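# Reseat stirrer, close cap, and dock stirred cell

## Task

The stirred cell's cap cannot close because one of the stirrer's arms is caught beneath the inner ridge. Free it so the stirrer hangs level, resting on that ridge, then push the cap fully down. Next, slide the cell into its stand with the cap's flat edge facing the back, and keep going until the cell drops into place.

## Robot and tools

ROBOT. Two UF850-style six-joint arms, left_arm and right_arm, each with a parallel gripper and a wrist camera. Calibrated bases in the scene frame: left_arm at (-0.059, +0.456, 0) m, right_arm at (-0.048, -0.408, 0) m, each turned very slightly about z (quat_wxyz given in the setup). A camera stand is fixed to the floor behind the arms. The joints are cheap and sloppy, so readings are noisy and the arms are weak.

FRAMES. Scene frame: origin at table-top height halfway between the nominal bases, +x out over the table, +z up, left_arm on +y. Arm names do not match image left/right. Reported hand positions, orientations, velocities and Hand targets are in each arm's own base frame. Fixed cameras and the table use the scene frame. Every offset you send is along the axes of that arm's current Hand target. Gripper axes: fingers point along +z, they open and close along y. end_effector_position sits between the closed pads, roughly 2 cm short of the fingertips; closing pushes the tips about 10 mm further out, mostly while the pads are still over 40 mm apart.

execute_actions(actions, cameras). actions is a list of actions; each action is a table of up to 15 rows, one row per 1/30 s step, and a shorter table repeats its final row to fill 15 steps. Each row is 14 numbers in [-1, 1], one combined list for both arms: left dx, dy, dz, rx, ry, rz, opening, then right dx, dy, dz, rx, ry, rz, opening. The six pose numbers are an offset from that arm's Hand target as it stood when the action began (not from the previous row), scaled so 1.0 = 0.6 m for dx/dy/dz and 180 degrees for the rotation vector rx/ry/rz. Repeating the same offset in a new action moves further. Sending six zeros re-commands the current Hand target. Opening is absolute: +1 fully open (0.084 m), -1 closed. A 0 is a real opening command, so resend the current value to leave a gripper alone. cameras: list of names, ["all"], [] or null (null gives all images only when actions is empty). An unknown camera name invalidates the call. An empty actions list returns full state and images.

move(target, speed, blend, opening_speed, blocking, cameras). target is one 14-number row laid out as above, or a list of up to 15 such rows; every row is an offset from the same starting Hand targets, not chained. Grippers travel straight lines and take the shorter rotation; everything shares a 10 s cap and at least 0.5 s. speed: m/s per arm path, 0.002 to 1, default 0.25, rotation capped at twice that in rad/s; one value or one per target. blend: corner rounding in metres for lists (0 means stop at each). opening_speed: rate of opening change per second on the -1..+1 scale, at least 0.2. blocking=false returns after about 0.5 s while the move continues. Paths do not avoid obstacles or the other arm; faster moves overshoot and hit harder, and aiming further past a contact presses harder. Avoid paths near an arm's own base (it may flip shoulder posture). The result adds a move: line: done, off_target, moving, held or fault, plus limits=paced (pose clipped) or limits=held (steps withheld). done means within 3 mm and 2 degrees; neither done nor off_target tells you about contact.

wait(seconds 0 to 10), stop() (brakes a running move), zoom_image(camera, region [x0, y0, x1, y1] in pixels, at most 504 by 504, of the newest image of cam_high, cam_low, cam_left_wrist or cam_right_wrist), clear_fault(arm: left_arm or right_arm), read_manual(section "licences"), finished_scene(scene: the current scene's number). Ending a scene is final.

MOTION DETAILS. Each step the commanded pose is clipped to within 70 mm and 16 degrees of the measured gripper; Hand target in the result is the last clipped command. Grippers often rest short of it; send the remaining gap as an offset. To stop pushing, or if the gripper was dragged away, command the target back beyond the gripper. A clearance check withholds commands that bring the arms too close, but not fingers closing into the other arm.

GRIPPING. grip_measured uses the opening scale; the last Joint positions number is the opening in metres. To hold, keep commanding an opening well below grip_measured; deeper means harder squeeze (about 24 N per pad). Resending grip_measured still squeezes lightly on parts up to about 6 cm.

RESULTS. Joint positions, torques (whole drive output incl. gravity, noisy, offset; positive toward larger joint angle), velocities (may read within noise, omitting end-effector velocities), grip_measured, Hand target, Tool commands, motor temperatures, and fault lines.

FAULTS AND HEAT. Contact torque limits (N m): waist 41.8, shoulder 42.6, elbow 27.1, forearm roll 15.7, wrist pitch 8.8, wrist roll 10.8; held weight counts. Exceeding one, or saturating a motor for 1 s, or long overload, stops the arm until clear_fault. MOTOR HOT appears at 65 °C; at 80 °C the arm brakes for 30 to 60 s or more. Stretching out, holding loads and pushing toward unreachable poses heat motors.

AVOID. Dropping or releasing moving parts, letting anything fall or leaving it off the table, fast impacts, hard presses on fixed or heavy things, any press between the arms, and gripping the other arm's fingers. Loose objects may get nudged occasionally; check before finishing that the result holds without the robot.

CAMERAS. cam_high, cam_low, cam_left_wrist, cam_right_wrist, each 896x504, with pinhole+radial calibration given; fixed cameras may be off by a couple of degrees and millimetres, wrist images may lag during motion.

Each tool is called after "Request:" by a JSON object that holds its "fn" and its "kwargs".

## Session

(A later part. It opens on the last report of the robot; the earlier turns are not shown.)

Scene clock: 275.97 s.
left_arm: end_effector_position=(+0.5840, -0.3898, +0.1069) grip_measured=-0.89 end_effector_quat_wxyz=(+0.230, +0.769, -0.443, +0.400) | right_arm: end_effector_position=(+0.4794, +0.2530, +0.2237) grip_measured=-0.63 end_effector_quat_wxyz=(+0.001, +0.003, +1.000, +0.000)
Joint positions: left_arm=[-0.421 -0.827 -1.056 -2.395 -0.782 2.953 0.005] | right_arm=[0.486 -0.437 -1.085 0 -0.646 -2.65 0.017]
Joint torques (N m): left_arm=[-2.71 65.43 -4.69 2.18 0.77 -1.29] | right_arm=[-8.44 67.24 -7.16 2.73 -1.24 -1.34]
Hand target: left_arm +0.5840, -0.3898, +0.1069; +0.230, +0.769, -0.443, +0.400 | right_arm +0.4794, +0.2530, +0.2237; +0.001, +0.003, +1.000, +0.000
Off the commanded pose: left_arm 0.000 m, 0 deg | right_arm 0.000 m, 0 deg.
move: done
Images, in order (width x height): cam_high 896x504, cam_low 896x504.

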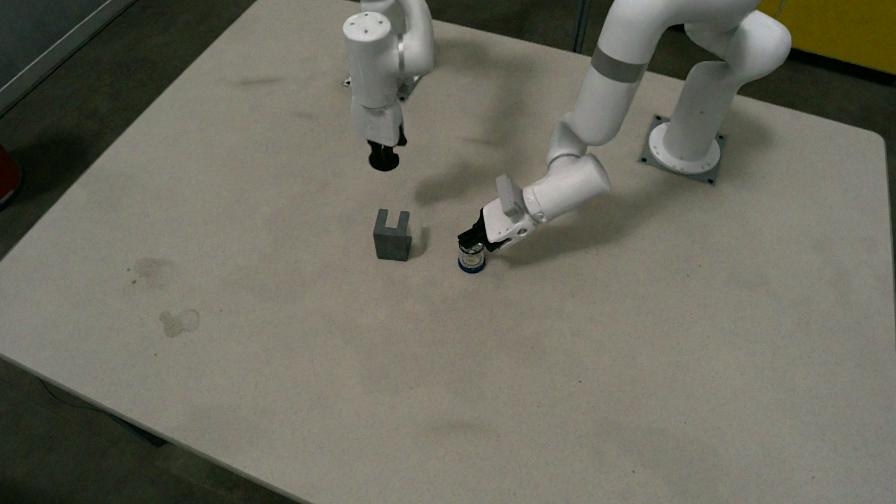

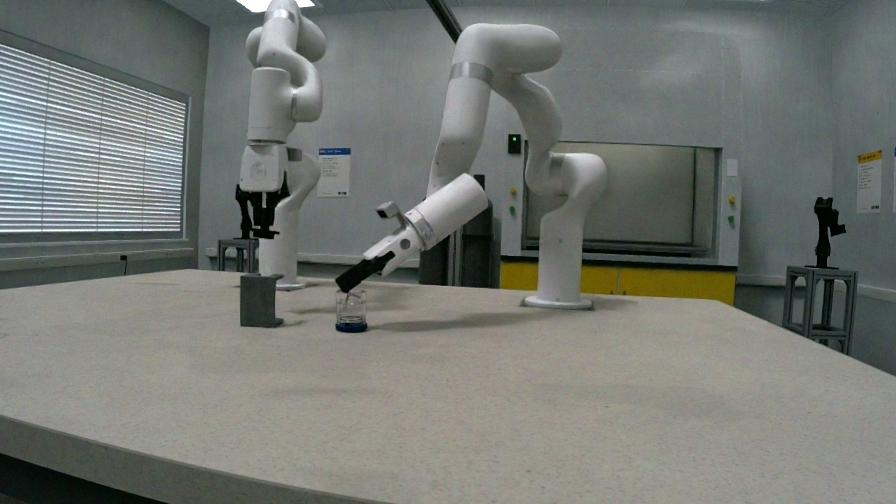

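Request:
{"fn": "move", "kwargs": {"target": [[0.004,0,0.0028,0,-0.04,0,-1,0,0,0,0,0,0,-1],[0.0002,0,-0.0027,0,-0.04,0,-1,0,0,0,0,0,0,-1]], "speed": 0.02, "cameras": ["cam_low","cam_high"]}}

Request:
{"fn": "zoom_image", "kwargs": {"camera": "cam_low", "region": [320, 265, 380, 335]}}

Request:
{"fn": "zoom_image", "kwargs": {"camera": "cam_high", "region": [445, 220, 505, 280]}}

Scene clock: 302.10 s.
left_arm: end_effector_position=(+0.5834, -0.3888, +0.1079) grip_measured=-0.89 end_effector_quat_wxyz=(+0.202, +0.792, -0.456, +0.351) | right_arm: end_effector_position=(+0.4794, +0.2530, +0.2237) grip_measured=-0.63 end_effector_quat_wxyz=(+0.001, +0.003, +1.000, +0.000)
Joint positions: left_arm=[-0.44 -0.795 -1.086 -2.319 -0.612 2.854 0.005] | right_arm=[0.486 -0.437 -1.085 0 -0.646 -2.65 0.017]
Joint torques (N m): left_arm=[9.05 66.79 -5.4 0.94 -3.62 0.9] | right_arm=[-8.84 66.66 -6.96 2.95 -1.37 -1.32]
Hand target: left_arm +0.5834, -0.3887, +0.1079; +0.202, +0.792, -0.456, +0.351 | right_arm +0.4794, +0.2530, +0.2237; +0.001, +0.003, +1.000, +0.000
Off the commanded pose: left_arm 0.000 m, 0 deg | right_arm 0.000 m, 0 deg.
move: done
Images, in order (width x height): cam_high 896x504, cam_low 896x504.

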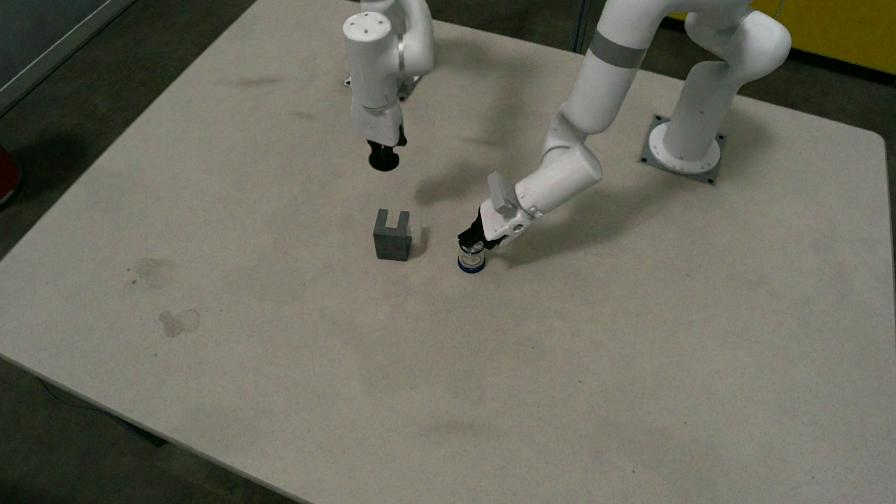

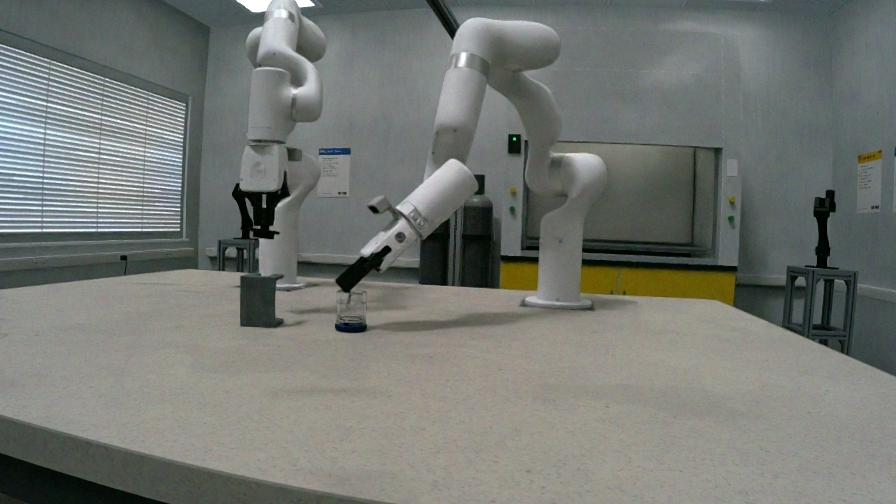

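Scaled by 7.200.

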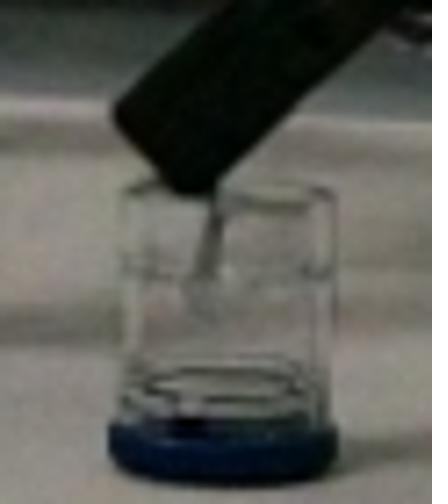

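Scaled by 8.400.

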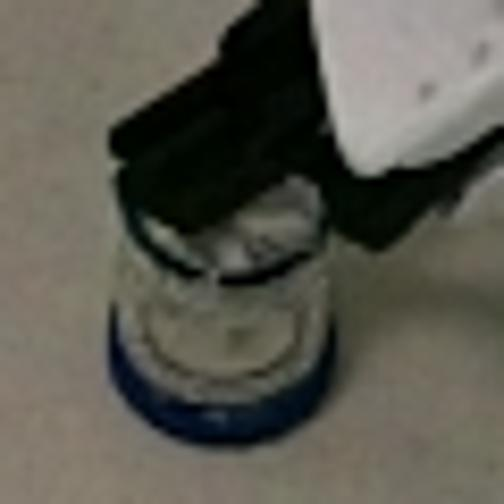

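Request:
{"fn": "move", "kwargs": {"target": [-0.0140,0,0.0094,0,0,0,-1,0,0,0,0,0,0,-1], "speed": 0.02, "cameras": ["cam_low","cam_high"]}}

Request:
{"fn": "zoom_image", "kwargs": {"camera": "cam_low", "region": [320, 265, 380, 335]}}

Request:
{"fn": "zoom_image", "kwargs": {"camera": "cam_high", "region": [445, 220, 505, 280]}}

Scene clock: 311.03 s.
left_arm: end_effector_position=(+0.5827, -0.3875, +0.0980) grip_measured=-0.89 end_effector_quat_wxyz=(+0.202, +0.792, -0.456, +0.351) | right_arm: end_effector_position=(+0.4794, +0.2530, +0.2237) grip_measured=-0.63 end_effector_quat_wxyz=(+0.001, +0.003, +1.000, +0.000)
Joint positions: left_arm=[-0.439 -0.814 -1.088 -2.335 -0.625 2.875 0.005] | right_arm=[0.486 -0.437 -1.085 0 -0.646 -2.65 0.017]
Joint torques (N m): left_arm=[9.06 16.21 -22.61 -2.83 -2.61 1.22] | right_arm=[-9.15 67.75 -7.01 2.83 -1.25 -1.31]
Hand target: left_arm +0.5827, -0.3875, +0.0979; +0.202, +0.792, -0.456, +0.351 | right_arm +0.4794, +0.2530, +0.2237; +0.001, +0.003, +1.000, +0.000
Off the commanded pose: left_arm 0.000 m, 0 deg | right_arm 0.000 m, 0 deg.
move: done
Images, in order (width x height): cam_high 896x504, cam_low 896x504.

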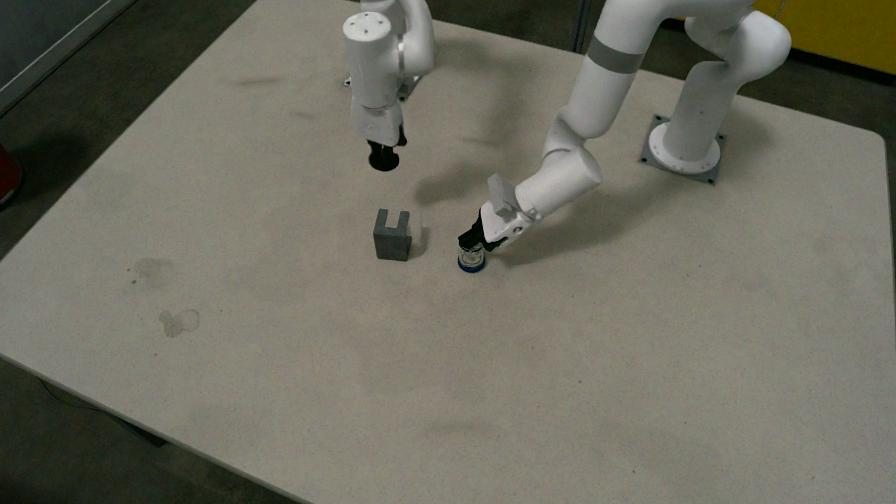

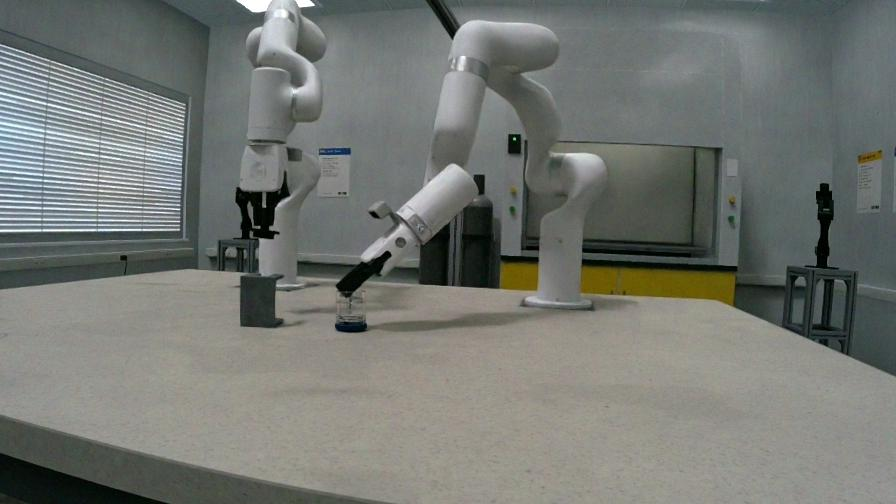

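Scaled by 7.200.

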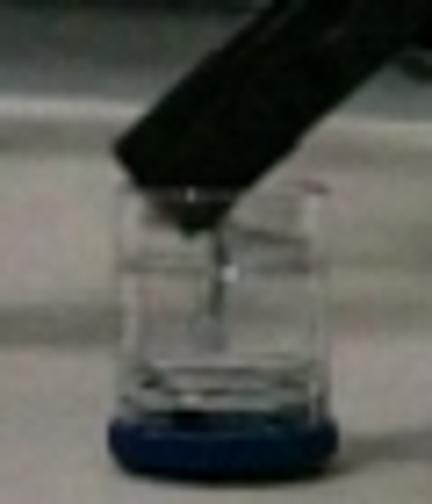

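Scaled by 8.400.

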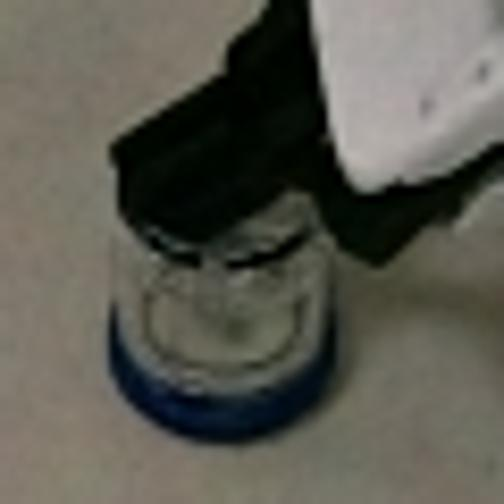

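Request:
{"fn": "move", "kwargs": {"target": [-0.0050,0,0.0045,0,0,0,-1,0,0,0,0,0,0,-1], "speed": 0.02, "cameras": ["cam_low","cam_high"]}}

Request:
{"fn": "zoom_image", "kwargs": {"camera": "cam_low", "region": [320, 265, 380, 335]}}

Request:
{"fn": "zoom_image", "kwargs": {"camera": "cam_high", "region": [445, 220, 505, 280]}}

Scene clock: 315.60 s.
left_arm: end_effector_position=(+0.5827, -0.3875, +0.0939) grip_measured=-0.89 end_effector_quat_wxyz=(+0.202, +0.792, -0.456, +0.351) | right_arm: end_effector_position=(+0.4794, +0.2530, +0.2237) grip_measured=-0.63 end_effector_quat_wxyz=(+0.001, +0.003, +1.000, +0.000)
Joint positions: left_arm=[-0.439 -0.823 -1.09 -2.341 -0.629 2.883 0.005] | right_arm=[0.486 -0.437 -1.085 0 -0.646 -2.65 0.017]
Joint torques (N m): left_arm=[8.2 14.38 -20.15 -2.16 -1.25 1.1] | right_arm=[-10.1 67.99 -7.43 3.09 -1.25 -1.36]
Hand target: left_arm +0.5827, -0.3875, +0.0939; +0.202, +0.792, -0.456, +0.351 | right_arm +0.4794, +0.2530, +0.2237; +0.001, +0.003, +1.000, +0.000
Off the commanded pose: left_arm 0.000 m, 0 deg | right_arm 0.000 m, 0 deg.
move: done
Images, in order (width x height): cam_high 896x504, cam_low 896x504.

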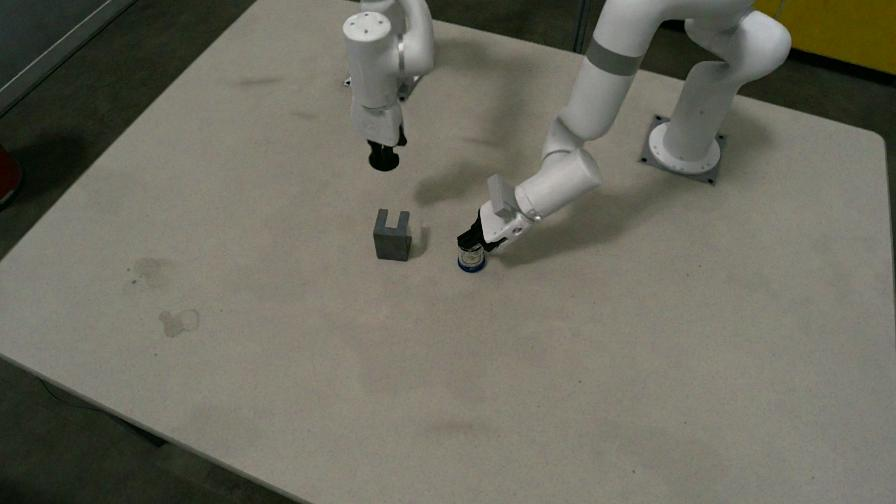

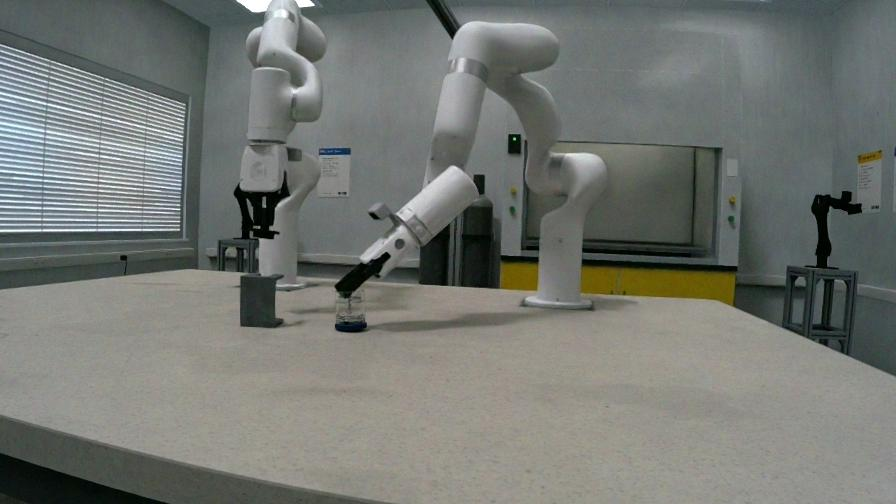

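Scaled by 7.200.

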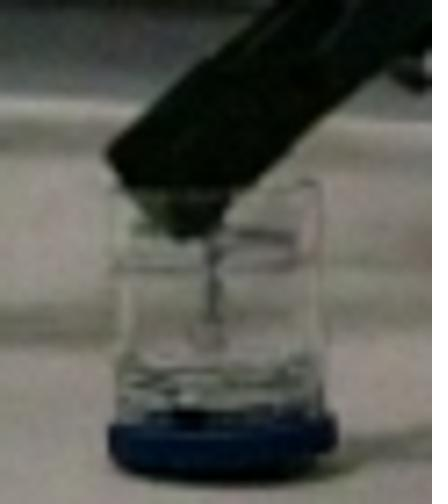

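Scaled by 8.400.

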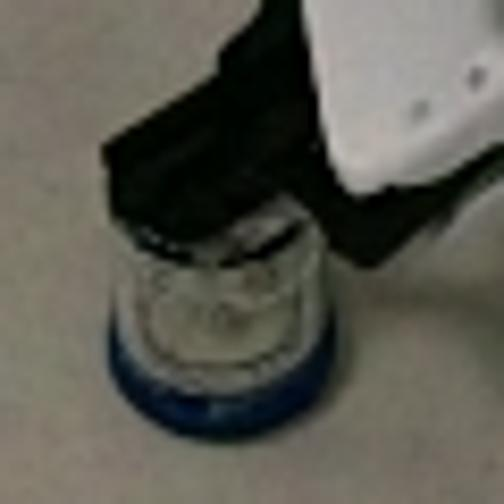

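Request:
{"fn": "move", "kwargs": {"target": [[0.0012,0,-0.0035,0,0,0,-1,0,0,0,0,0,0,-1],[0.0012,0,-0.0035,0,0,0,-0.78,0,0,0,0,0,0,-1]], "speed": 0.02, "opening_speed": 0.3, "cameras": ["cam_low","cam_high"]}}

Request:
{"fn": "zoom_image", "kwargs": {"camera": "cam_low", "region": [320, 265, 380, 335]}}

Request:
{"fn": "zoom_image", "kwargs": {"camera": "cam_high", "region": [445, 220, 505, 280]}}

Scene clock: 323.50 s.
left_arm: end_effector_position=(+0.5821, -0.3865, +0.0958) grip_measured=-0.80 end_effector_quat_wxyz=(+0.202, +0.792, -0.456, +0.351) | right_arm: end_effector_position=(+0.4794, +0.2530, +0.2237) grip_measured=-0.63 end_effector_quat_wxyz=(+0.001, +0.003, +1.000, +0.000)
Joint positions: left_arm=[-0.438 -0.817 -1.086 -2.338 -0.628 2.881 0.009] | right_arm=[0.486 -0.437 -1.085 0 -0.646 -2.65 0.017]
Joint torques (N m): left_arm=[9.46 60.66 -7.89 2.12 0.13 -0.95] | right_arm=[-9.02 66.91 -7.26 2.9 -1.22 -1.35]
Hand target: left_arm +0.5821, -0.3865, +0.0958; +0.202, +0.792, -0.456, +0.351 | right_arm +0.4794, +0.2530, +0.2237; +0.001, +0.003, +1.000, +0.000
Off the commanded pose: left_arm 0.000 m, 0 deg | right_arm 0.000 m, 0 deg.
move: done
Images, in order (width x height): cam_high 896x504, cam_low 896x504.

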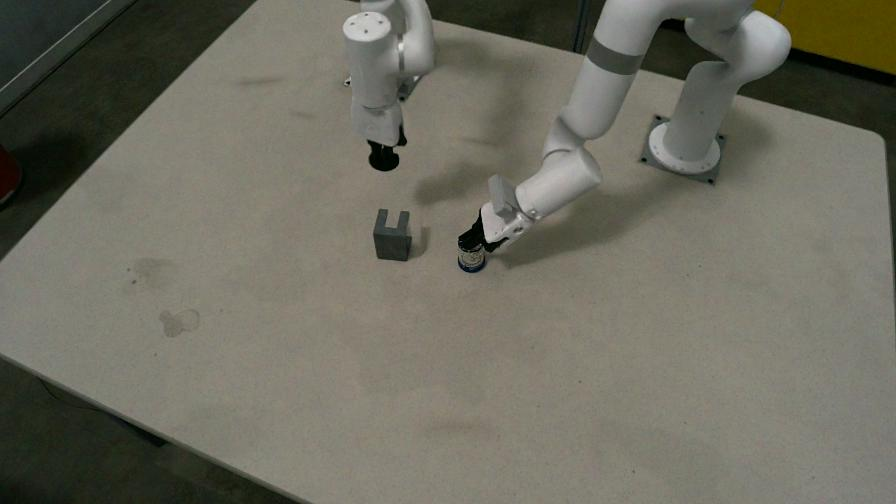

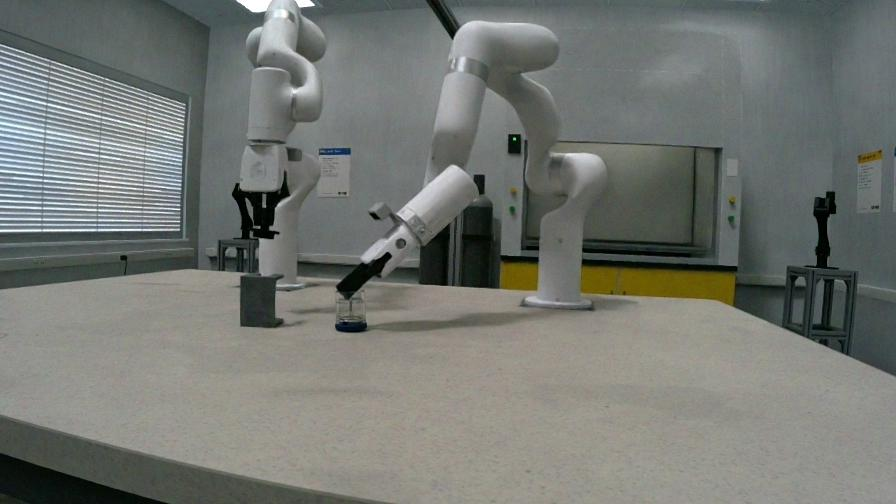

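Scaled by 7.200.

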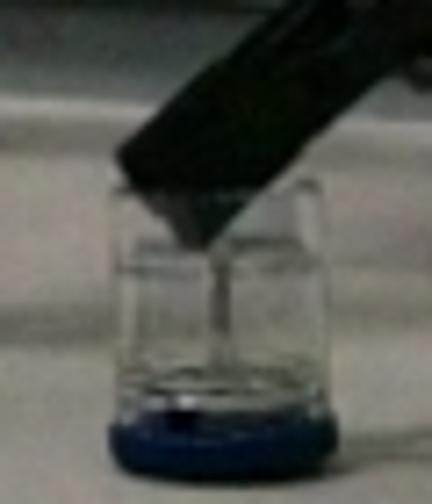

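Scaled by 8.400.

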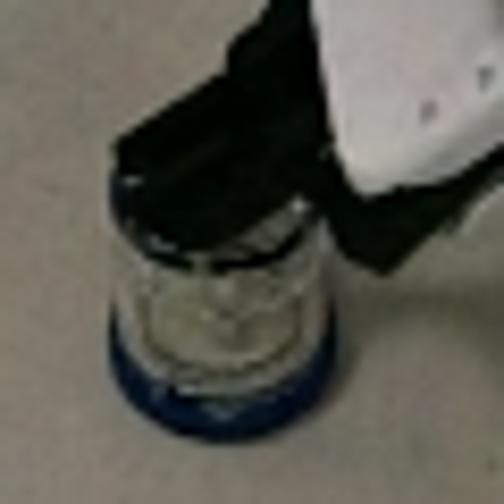

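Request:
{"fn": "move", "kwargs": {"target": [[0,0,0,0,0,0,-0.65,0,0,0,0,0,0,-1],[0.037,0,-0.0336,0,0,0,-0.65,0,0,0,0,0,0,-1],[0.034,0,-0.210,0,0,0,-0.65,0,0,0,0,0,0,-1]], "speed": [0.02,0.03,0.1], "cameras": ["cam_left_wrist","cam_low"]}}

Request:
{"fn": "zoom_image", "kwargs": {"camera": "cam_low", "region": [320, 265, 380, 335]}}

Scene clock: 334.93 s.
left_arm: end_effector_position=(+0.5422, -0.3176, +0.1955) grip_measured=-0.67 end_effector_quat_wxyz=(+0.202, +0.792, -0.456, +0.351) | right_arm: end_effector_position=(+0.4794, +0.2530, +0.2237) grip_measured=-0.63 end_effector_quat_wxyz=(+0.001, +0.003, +1.000, +0.000)
Joint positions: left_arm=[-0.343 -0.504 -0.865 -2.119 -0.596 2.724 0.015] | right_arm=[0.486 -0.437 -1.085 0 -0.646 -2.65 0.017]
Joint torques (N m): left_arm=[10.81 56.77 -6.07 2.25 0.87 -1.29] | right_arm=[-7.79 66.33 -7.61 2.62 -1.27 -1.4]
Hand target: left_arm +0.5422, -0.3176, +0.1955; +0.202, +0.792, -0.456, +0.351 | right_arm +0.4794, +0.2530, +0.2237; +0.001, +0.003, +1.000, +0.000
Off the commanded pose: left_arm 0.000 m, 0 deg | right_arm 0.000 m, 0 deg.
move: done
camera_calibration:
cam_left_wrist: T_world_to_cam=[[-0.862054, -0.506773, -0.00665271, 0.339018], [-0.339616, 0.587352, -0.734628, 0.579509], [0.376197, -0.63103, -0.678437, -0.137409], [0, 0, 0, 1]] pos_world=[0.540755, -0.25528, 0.334756]
Images, in order (width x height): cam_low 896x504, cam_left_wrist 896x504.

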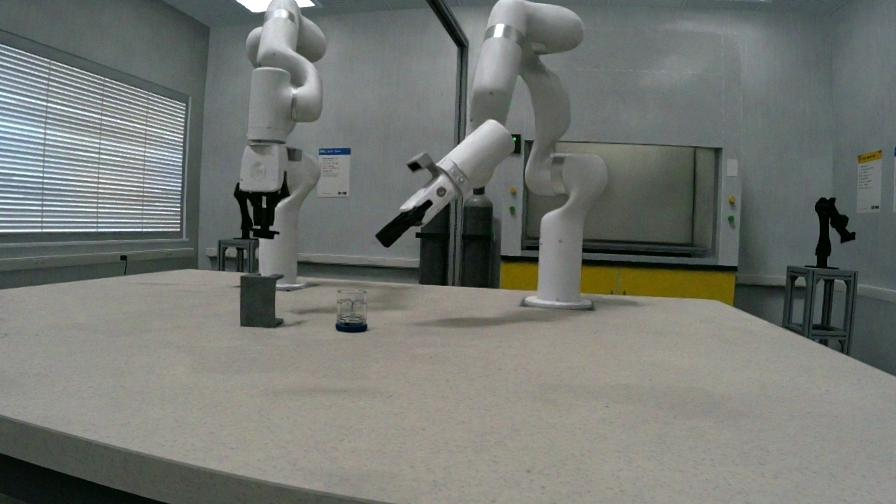

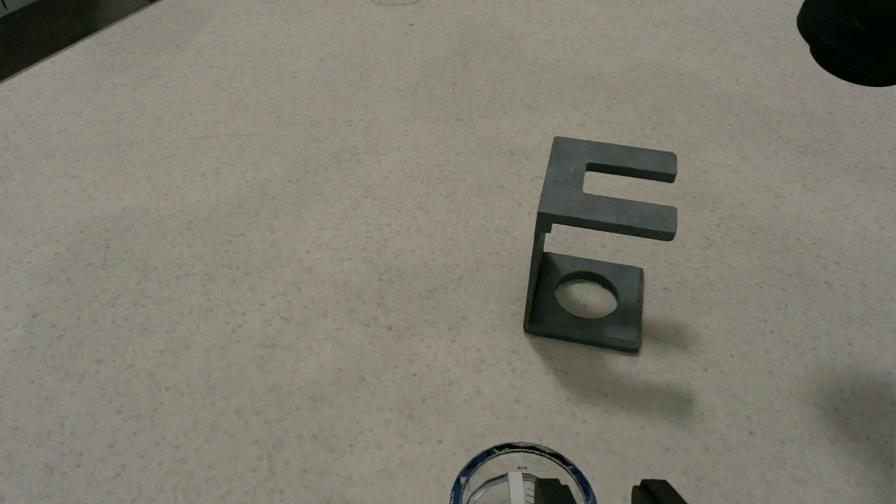

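Scaled by 7.200.

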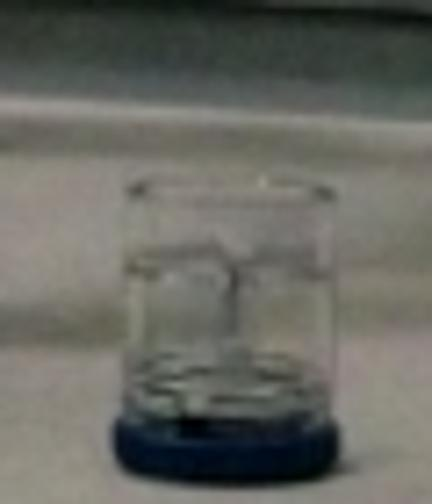

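Request:
{"fn": "move", "kwargs": {"target": [0.0765,0,-0.0273,0,-0.266,0,-0.65,0,0,0,0,0,0,-1], "speed": 0.15, "cameras": ["cam_left_wrist"]}}

Scene clock: 344.40 s.
left_arm: end_effector_position=(+0.5515, -0.3338, +0.2406) grip_measured=-0.67 end_effector_quat_wxyz=(+0.000, +0.867, -0.499, +0.000) | right_arm: end_effector_position=(+0.4794, +0.2530, +0.2237) grip_measured=-0.63 end_effector_quat_wxyz=(+0.001, +0.003, +1.000, +0.000)
Joint positions: left_arm=[-0.544 -0.647 -1.445 0.001 -0.799 0.5 0.015] | right_arm=[0.486 -0.437 -1.085 0 -0.646 -2.65 0.017]
Joint torques (N m): left_arm=[-10.55 18.89 -33.41 3.12 -1.64 -1.26] | right_arm=[-6.99 67.27 -8 2.7 -1.27 -1.31]
Hand target: left_arm +0.5515, -0.3338, +0.2406; +0.000, +0.867, -0.499, +0.000 | right_arm +0.4794, +0.2530, +0.2237; +0.001, +0.003, +1.000, +0.000
Off the commanded pose: left_arm 0.000 m, 0 deg | right_arm 0.000 m, 0 deg.
move: done
camera_calibration:
cam_left_wrist: T_world_to_cam=[[-0.865446, -0.500926, -0.00879537, 0.343564], [-0.500997, 0.865385, 0.0105205, 0.627729], [0.00234139, 0.0135114, -0.999906, 0.378091], [0, 0, 0, 1]] pos_world=[0.610941, -0.376235, 0.374474]
Images, in order (width x height): cam_left_wrist 896x504.

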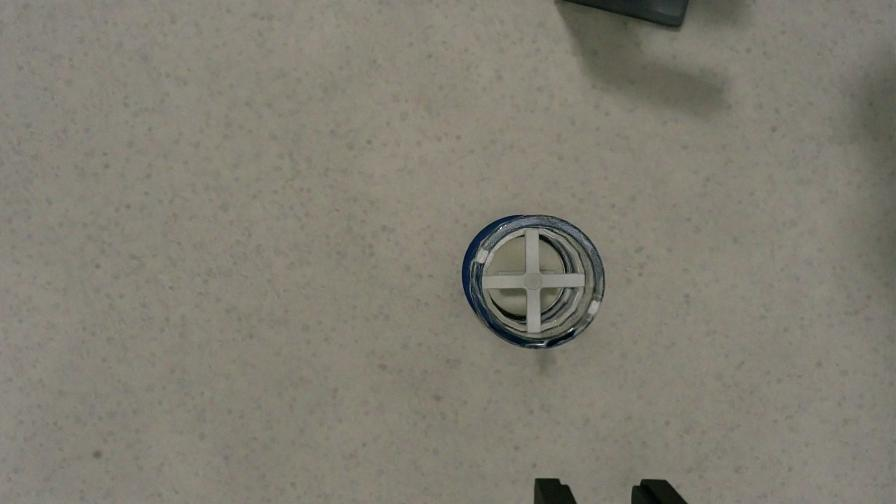

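Request:
{"fn": "move", "kwargs": {"target": [-0.417,0,-0.10,0,0,0,-0.65,0,0,0,0,0,0,-1], "speed": 0.2}}

Request:
{"fn": "move", "kwargs": {"target": [0,0,0,0,0,0,-0.65,-0.213,0.378,-0.06,0,0,0,-1], "speed": 0.15, "cameras": ["cam_right_wrist","cam_high"]}}

Scene clock: 359.83 s.
left_arm: end_effector_position=(+0.4260, -0.1174, +0.3008) grip_measured=-0.67 end_effector_quat_wxyz=(+0.000, +0.867, -0.499, +0.000) | right_arm: end_effector_position=(+0.4794, +0.2530, +0.2237) grip_measured=-0.63 end_effector_quat_wxyz=(+0.001, +0.003, +1.000, +0.000)
Joint positions: left_arm=[-0.27 -0.104 -0.861 0.001 -0.758 0.775 0.015] | right_arm=[0.486 -0.437 -1.085 0 -0.646 -2.65 0.017]
Joint torques (N m): left_arm=[10.6 45.13 -8.46 -2.01 -1.45 1.28] | right_arm=[-9.17 66.27 -7.11 2.89 -1.27 -1.35]
Hand target: left_arm +0.4260, -0.1174, +0.3008; +0.000, +0.867, -0.499, +0.000 | right_arm +0.4794, +0.2530, +0.2237; +0.001, +0.003, +1.000, +0.000
Off the commanded pose: left_arm 0.000 m, 0 deg | right_arm 0.000 m, 0 deg.
move: done

Scene clock: 362.17 s.
left_arm: end_effector_position=(+0.4260, -0.1174, +0.3008) grip_measured=-0.67 end_effector_quat_wxyz=(+0.000, +0.867, -0.499, +0.000) | right_arm: end_effector_position=(+0.6086, +0.4789, +0.2601) grip_measured=-0.63 end_effector_quat_wxyz=(+0.001, +0.003, +1.000, +0.000)
Joint positions: left_arm=[-0.269 -0.104 -0.861 0.001 -0.758 0.775 0.015] | right_arm=[0.667 -0.999 -2.074 0 -1.074 -2.468 0.017]
Joint torques (N m): left_arm=[11.95 44.38 -8.6 -1.78 -1.55 1.17] | right_arm=[8.87 35.04 -47.62 -0.55 -1.72 1.39]
Hand target: left_arm +0.4260, -0.1174, +0.3008; +0.000, +0.867, -0.499, +0.000 | right_arm +0.6086, +0.4789, +0.2601; +0.001, +0.003, +1.000, +0.000
Off the commanded pose: left_arm 0.000 m, 0 deg | right_arm 0.000 m, 0 deg.
move: done
camera_calibration:
cam_right_wrist: T_world_to_cam=[[-0.00424165, 0.999977, 0.00533131, -0.447793], [0.999872, 0.0043232, -0.01538, -0.537877], [-0.0154026, 0.00526539, -0.999868, 0.398494], [0, 0, 0, 1]] pos_world=[0.542047, 0.44801, 0.392556]
Images, in order (width x height): cam_high 896x504, cam_right_wrist 896x504.

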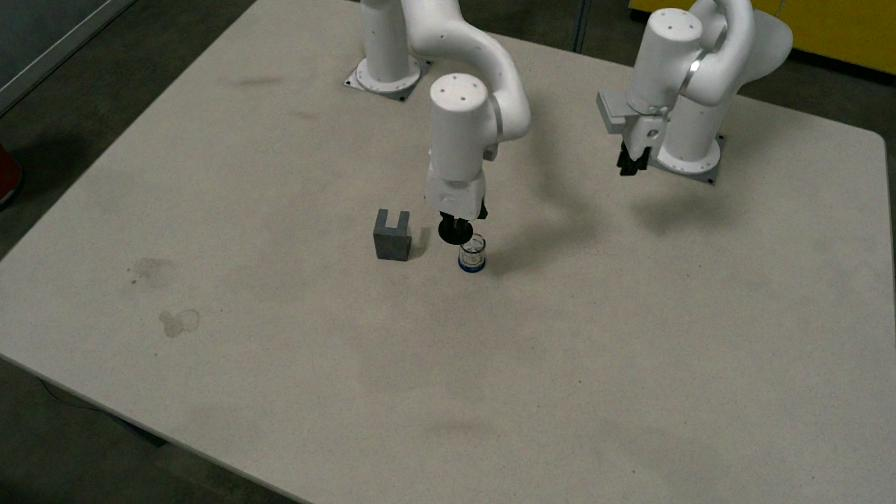

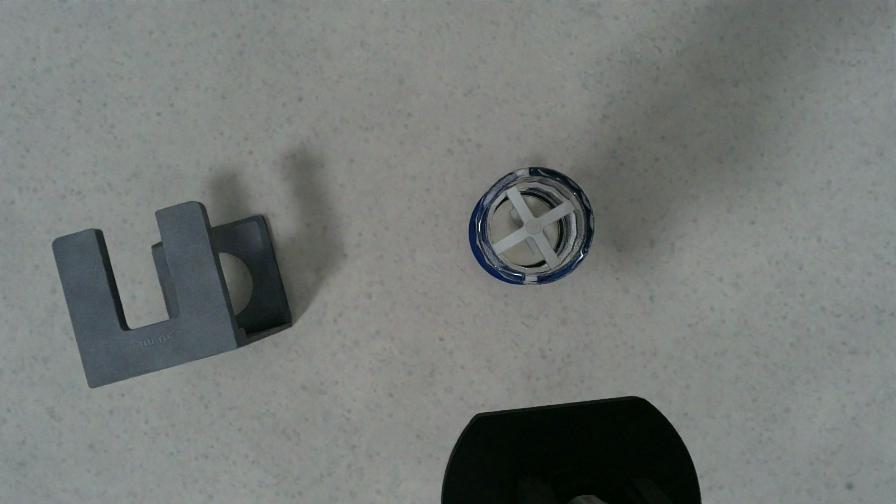

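Request:
{"fn": "zoom_image", "kwargs": {"camera": "cam_right_wrist", "region": [440, 150, 640, 300]}}

Scaled by 2.520.

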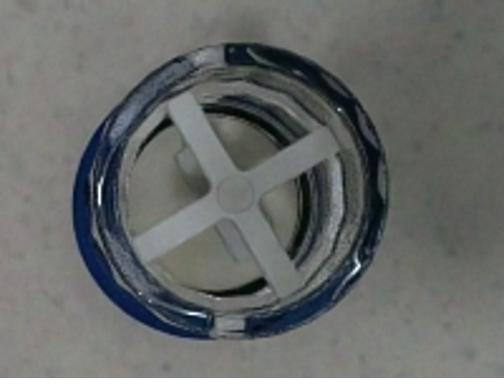

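Request:
{"fn": "move", "kwargs": {"target": [[0,0,0,0,0,0,-0.65,0.141,0.0152,0.02,0,0,0.018,-1],[0,0,0,0,0,0,-0.65,0.141,0.0152,0.190,0,0,0.018,-1]], "speed": 0.1, "cameras": ["cam_low","cam_high","cam_right_wrist"]}}

Request:
{"fn": "zoom_image", "kwargs": {"camera": "cam_low", "region": [320, 255, 380, 345]}}

Request:
{"fn": "zoom_image", "kwargs": {"camera": "cam_high", "region": [435, 200, 515, 280]}}

Scene clock: 402.03 s.
left_arm: end_effector_position=(+0.4260, -0.1174, +0.3008) grip_measured=-0.67 end_effector_quat_wxyz=(+0.000, +0.867, -0.499, +0.000) | right_arm: end_effector_position=(+0.5241, +0.4886, +0.1459) grip_measured=-0.63 end_effector_quat_wxyz=(+0.001, +0.031, +1.000, +0.000)
Joint positions: left_arm=[-0.269 -0.104 -0.861 0.001 -0.758 0.775 0.015] | right_arm=[0.751 -0.935 -1.696 -0.001 -0.759 -2.328 0.017]
Joint torques (N m): left_arm=[10.91 43.8 -8.39 -1.65 -1.43 1.04] | right_arm=[1.87 33.44 -24.71 -1.05 1.65 1.31]
Hand target: left_arm +0.4260, -0.1174, +0.3008; +0.000, +0.867, -0.499, +0.000 | right_arm +0.5242, +0.4887, +0.1459; +0.001, +0.031, +1.000, +0.000
Off the commanded pose: left_arm 0.000 m, 0 deg | right_arm 0.000 m, 0 deg.
move: done
camera_calibration:
cam_right_wrist: T_world_to_cam=[[0.0522557, 0.99862, 0.00523304, -0.48621], [0.998516, -0.0521683, -0.0156475, -0.426796], [-0.0153529, 0.00604294, -0.999864, 0.282628], [0, 0, 0, 1]] pos_world=[0.455909, 0.461566, 0.278455]
Images, in order (width x height): cam_high 896x504, cam_low 896x504, cam_right_wrist 896x504.

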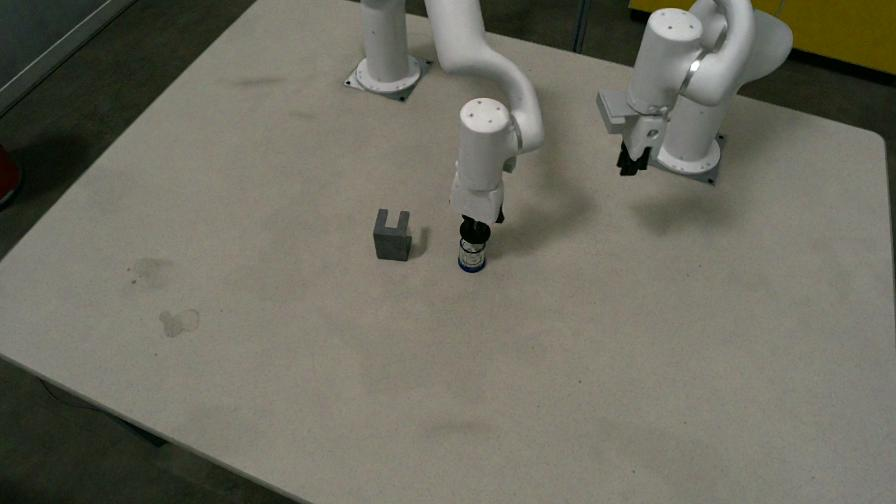

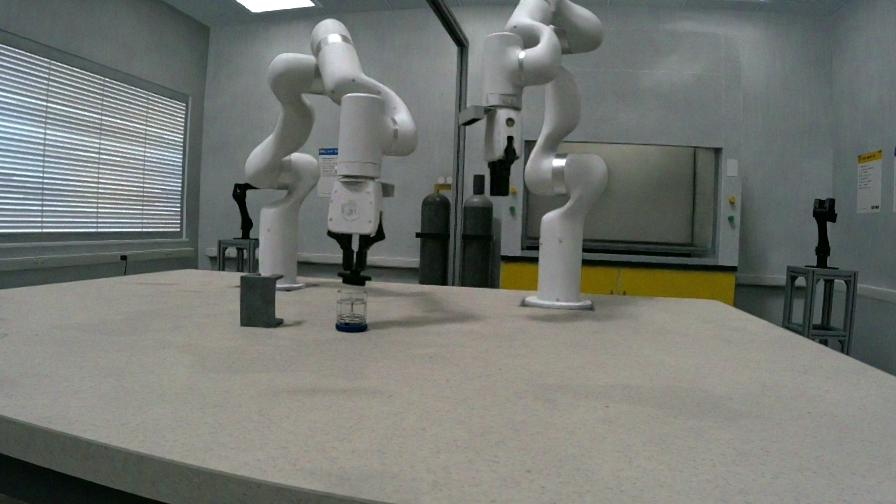

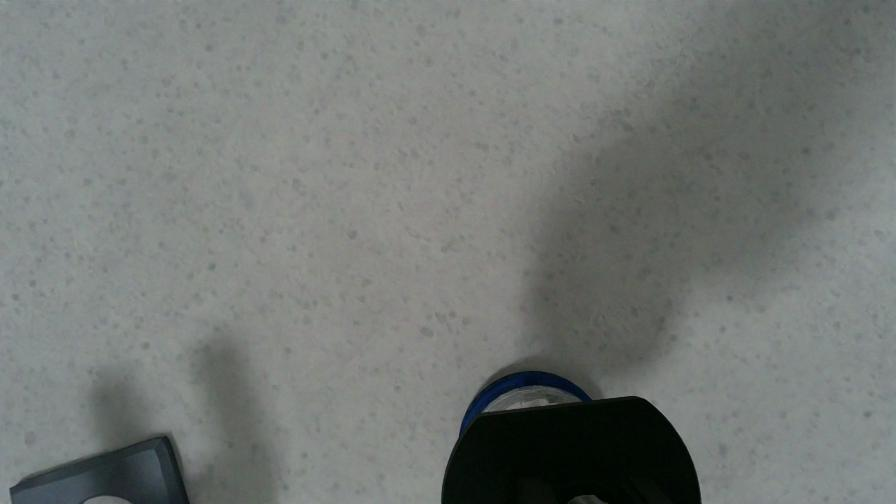

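Scaled by 5.600.

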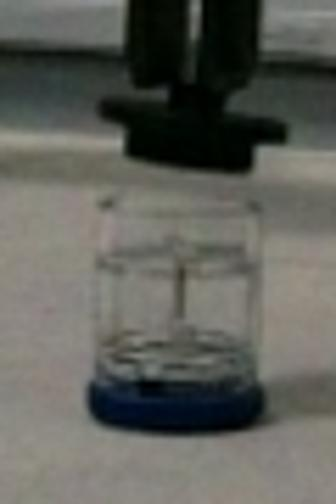

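Scaled by 6.300.

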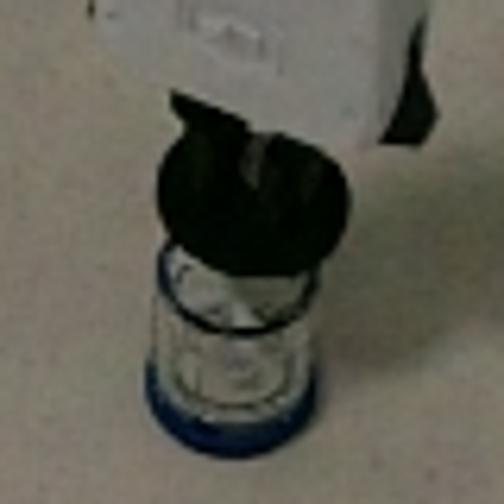

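Request:
{"fn": "move", "kwargs": {"target": [0,0,0,0,0,0,-0.65,-0.0237,-0.0044,0.0,0,0,0,-1], "speed": 0.05, "cameras": ["cam_low","cam_high","cam_right_wrist"]}}

Request:
{"fn": "zoom_image", "kwargs": {"camera": "cam_low", "region": [320, 255, 380, 345]}}

Request:
{"fn": "zoom_image", "kwargs": {"camera": "cam_high", "region": [435, 200, 515, 280]}}

Scene clock: 417.17 s.
left_arm: end_effector_position=(+0.4260, -0.1174, +0.3008) grip_measured=-0.67 end_effector_quat_wxyz=(+0.000, +0.867, -0.499, +0.000) | right_arm: end_effector_position=(+0.5382, +0.4851, +0.1460) grip_measured=-0.63 end_effector_quat_wxyz=(+0.001, +0.031, +1.000, +0.000)
Joint positions: left_arm=[-0.269 -0.104 -0.861 0.001 -0.758 0.775 0.015] | right_arm=[0.734 -0.956 -1.733 -0.001 -0.775 -2.344 0.017]
Joint torques (N m): left_arm=[11.37 43.59 -8.35 -1.96 -1.43 1.01] | right_arm=[-9.31 34.6 -44.81 0.63 -1.3 -1.27]
Hand target: left_arm +0.4260, -0.1174, +0.3008; +0.000, +0.867, -0.499, +0.000 | right_arm +0.5382, +0.4851, +0.1460; +0.001, +0.031, +1.000, +0.000
Off the commanded pose: left_arm 0.000 m, 0 deg | right_arm 0.000 m, 0 deg.
move: done
camera_calibration:
cam_right_wrist: T_world_to_cam=[[0.0523555, 0.998614, 0.00544757, -0.483555], [0.998515, -0.0522666, -0.0153582, -0.441093], [-0.0150521, 0.00624356, -0.999867, 0.282633], [0, 0, 0, 1]] pos_world=[0.470009, 0.458065, 0.278456]
Images, in order (width x height): cam_high 896x504, cam_low 896x504, cam_right_wrist 896x504.

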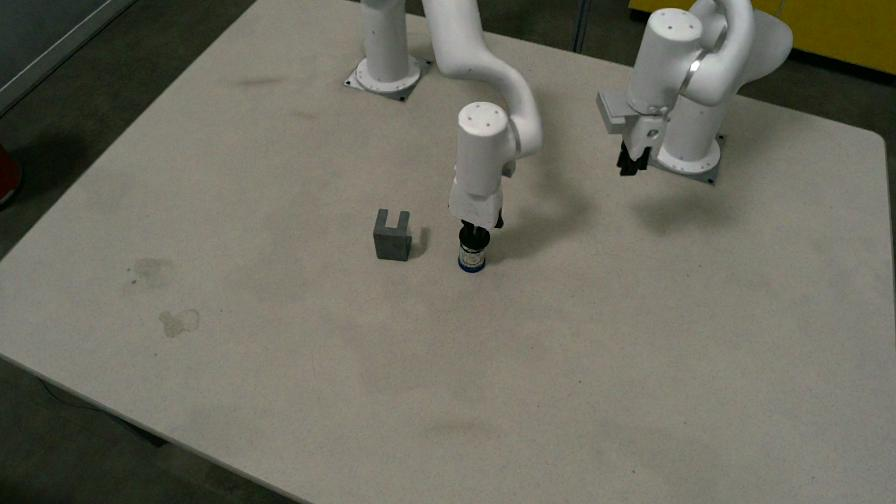

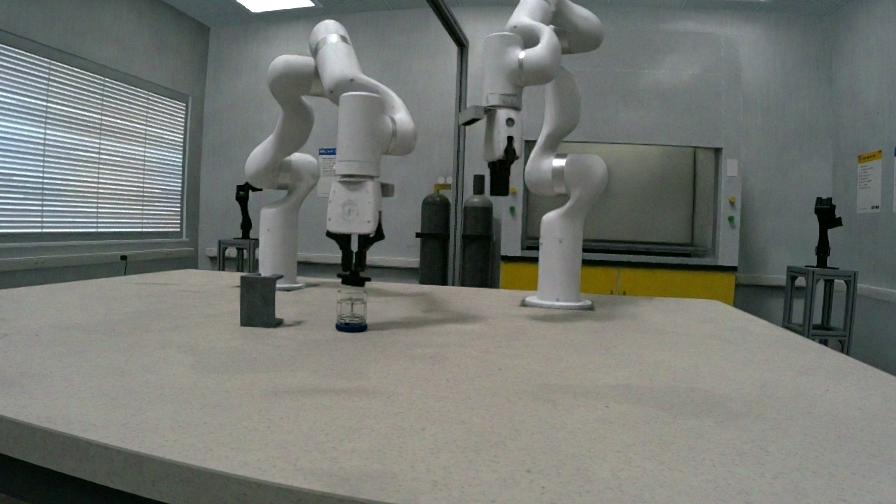

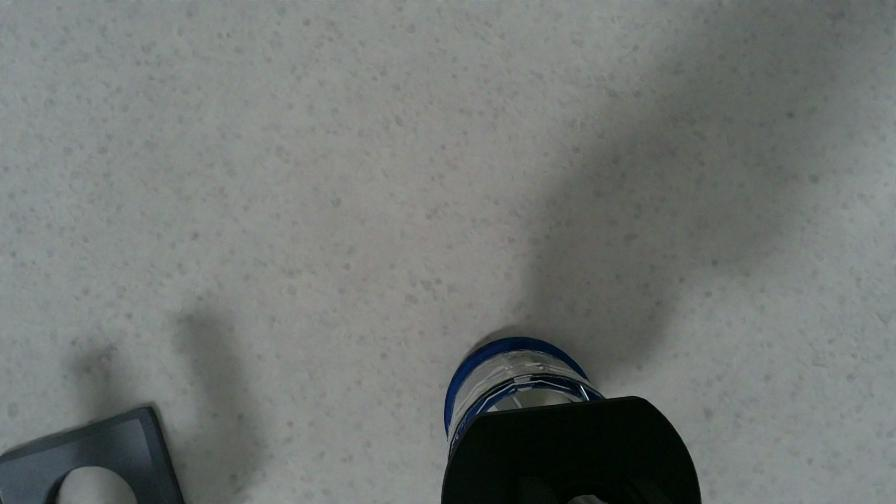

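Scaled by 5.600.

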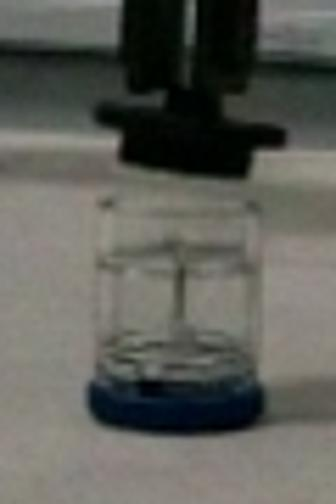

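Scaled by 6.300.

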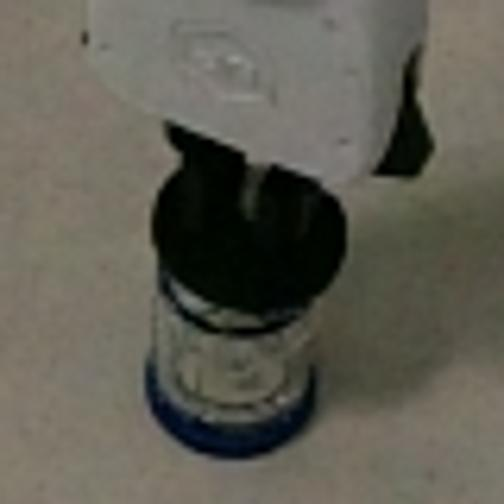

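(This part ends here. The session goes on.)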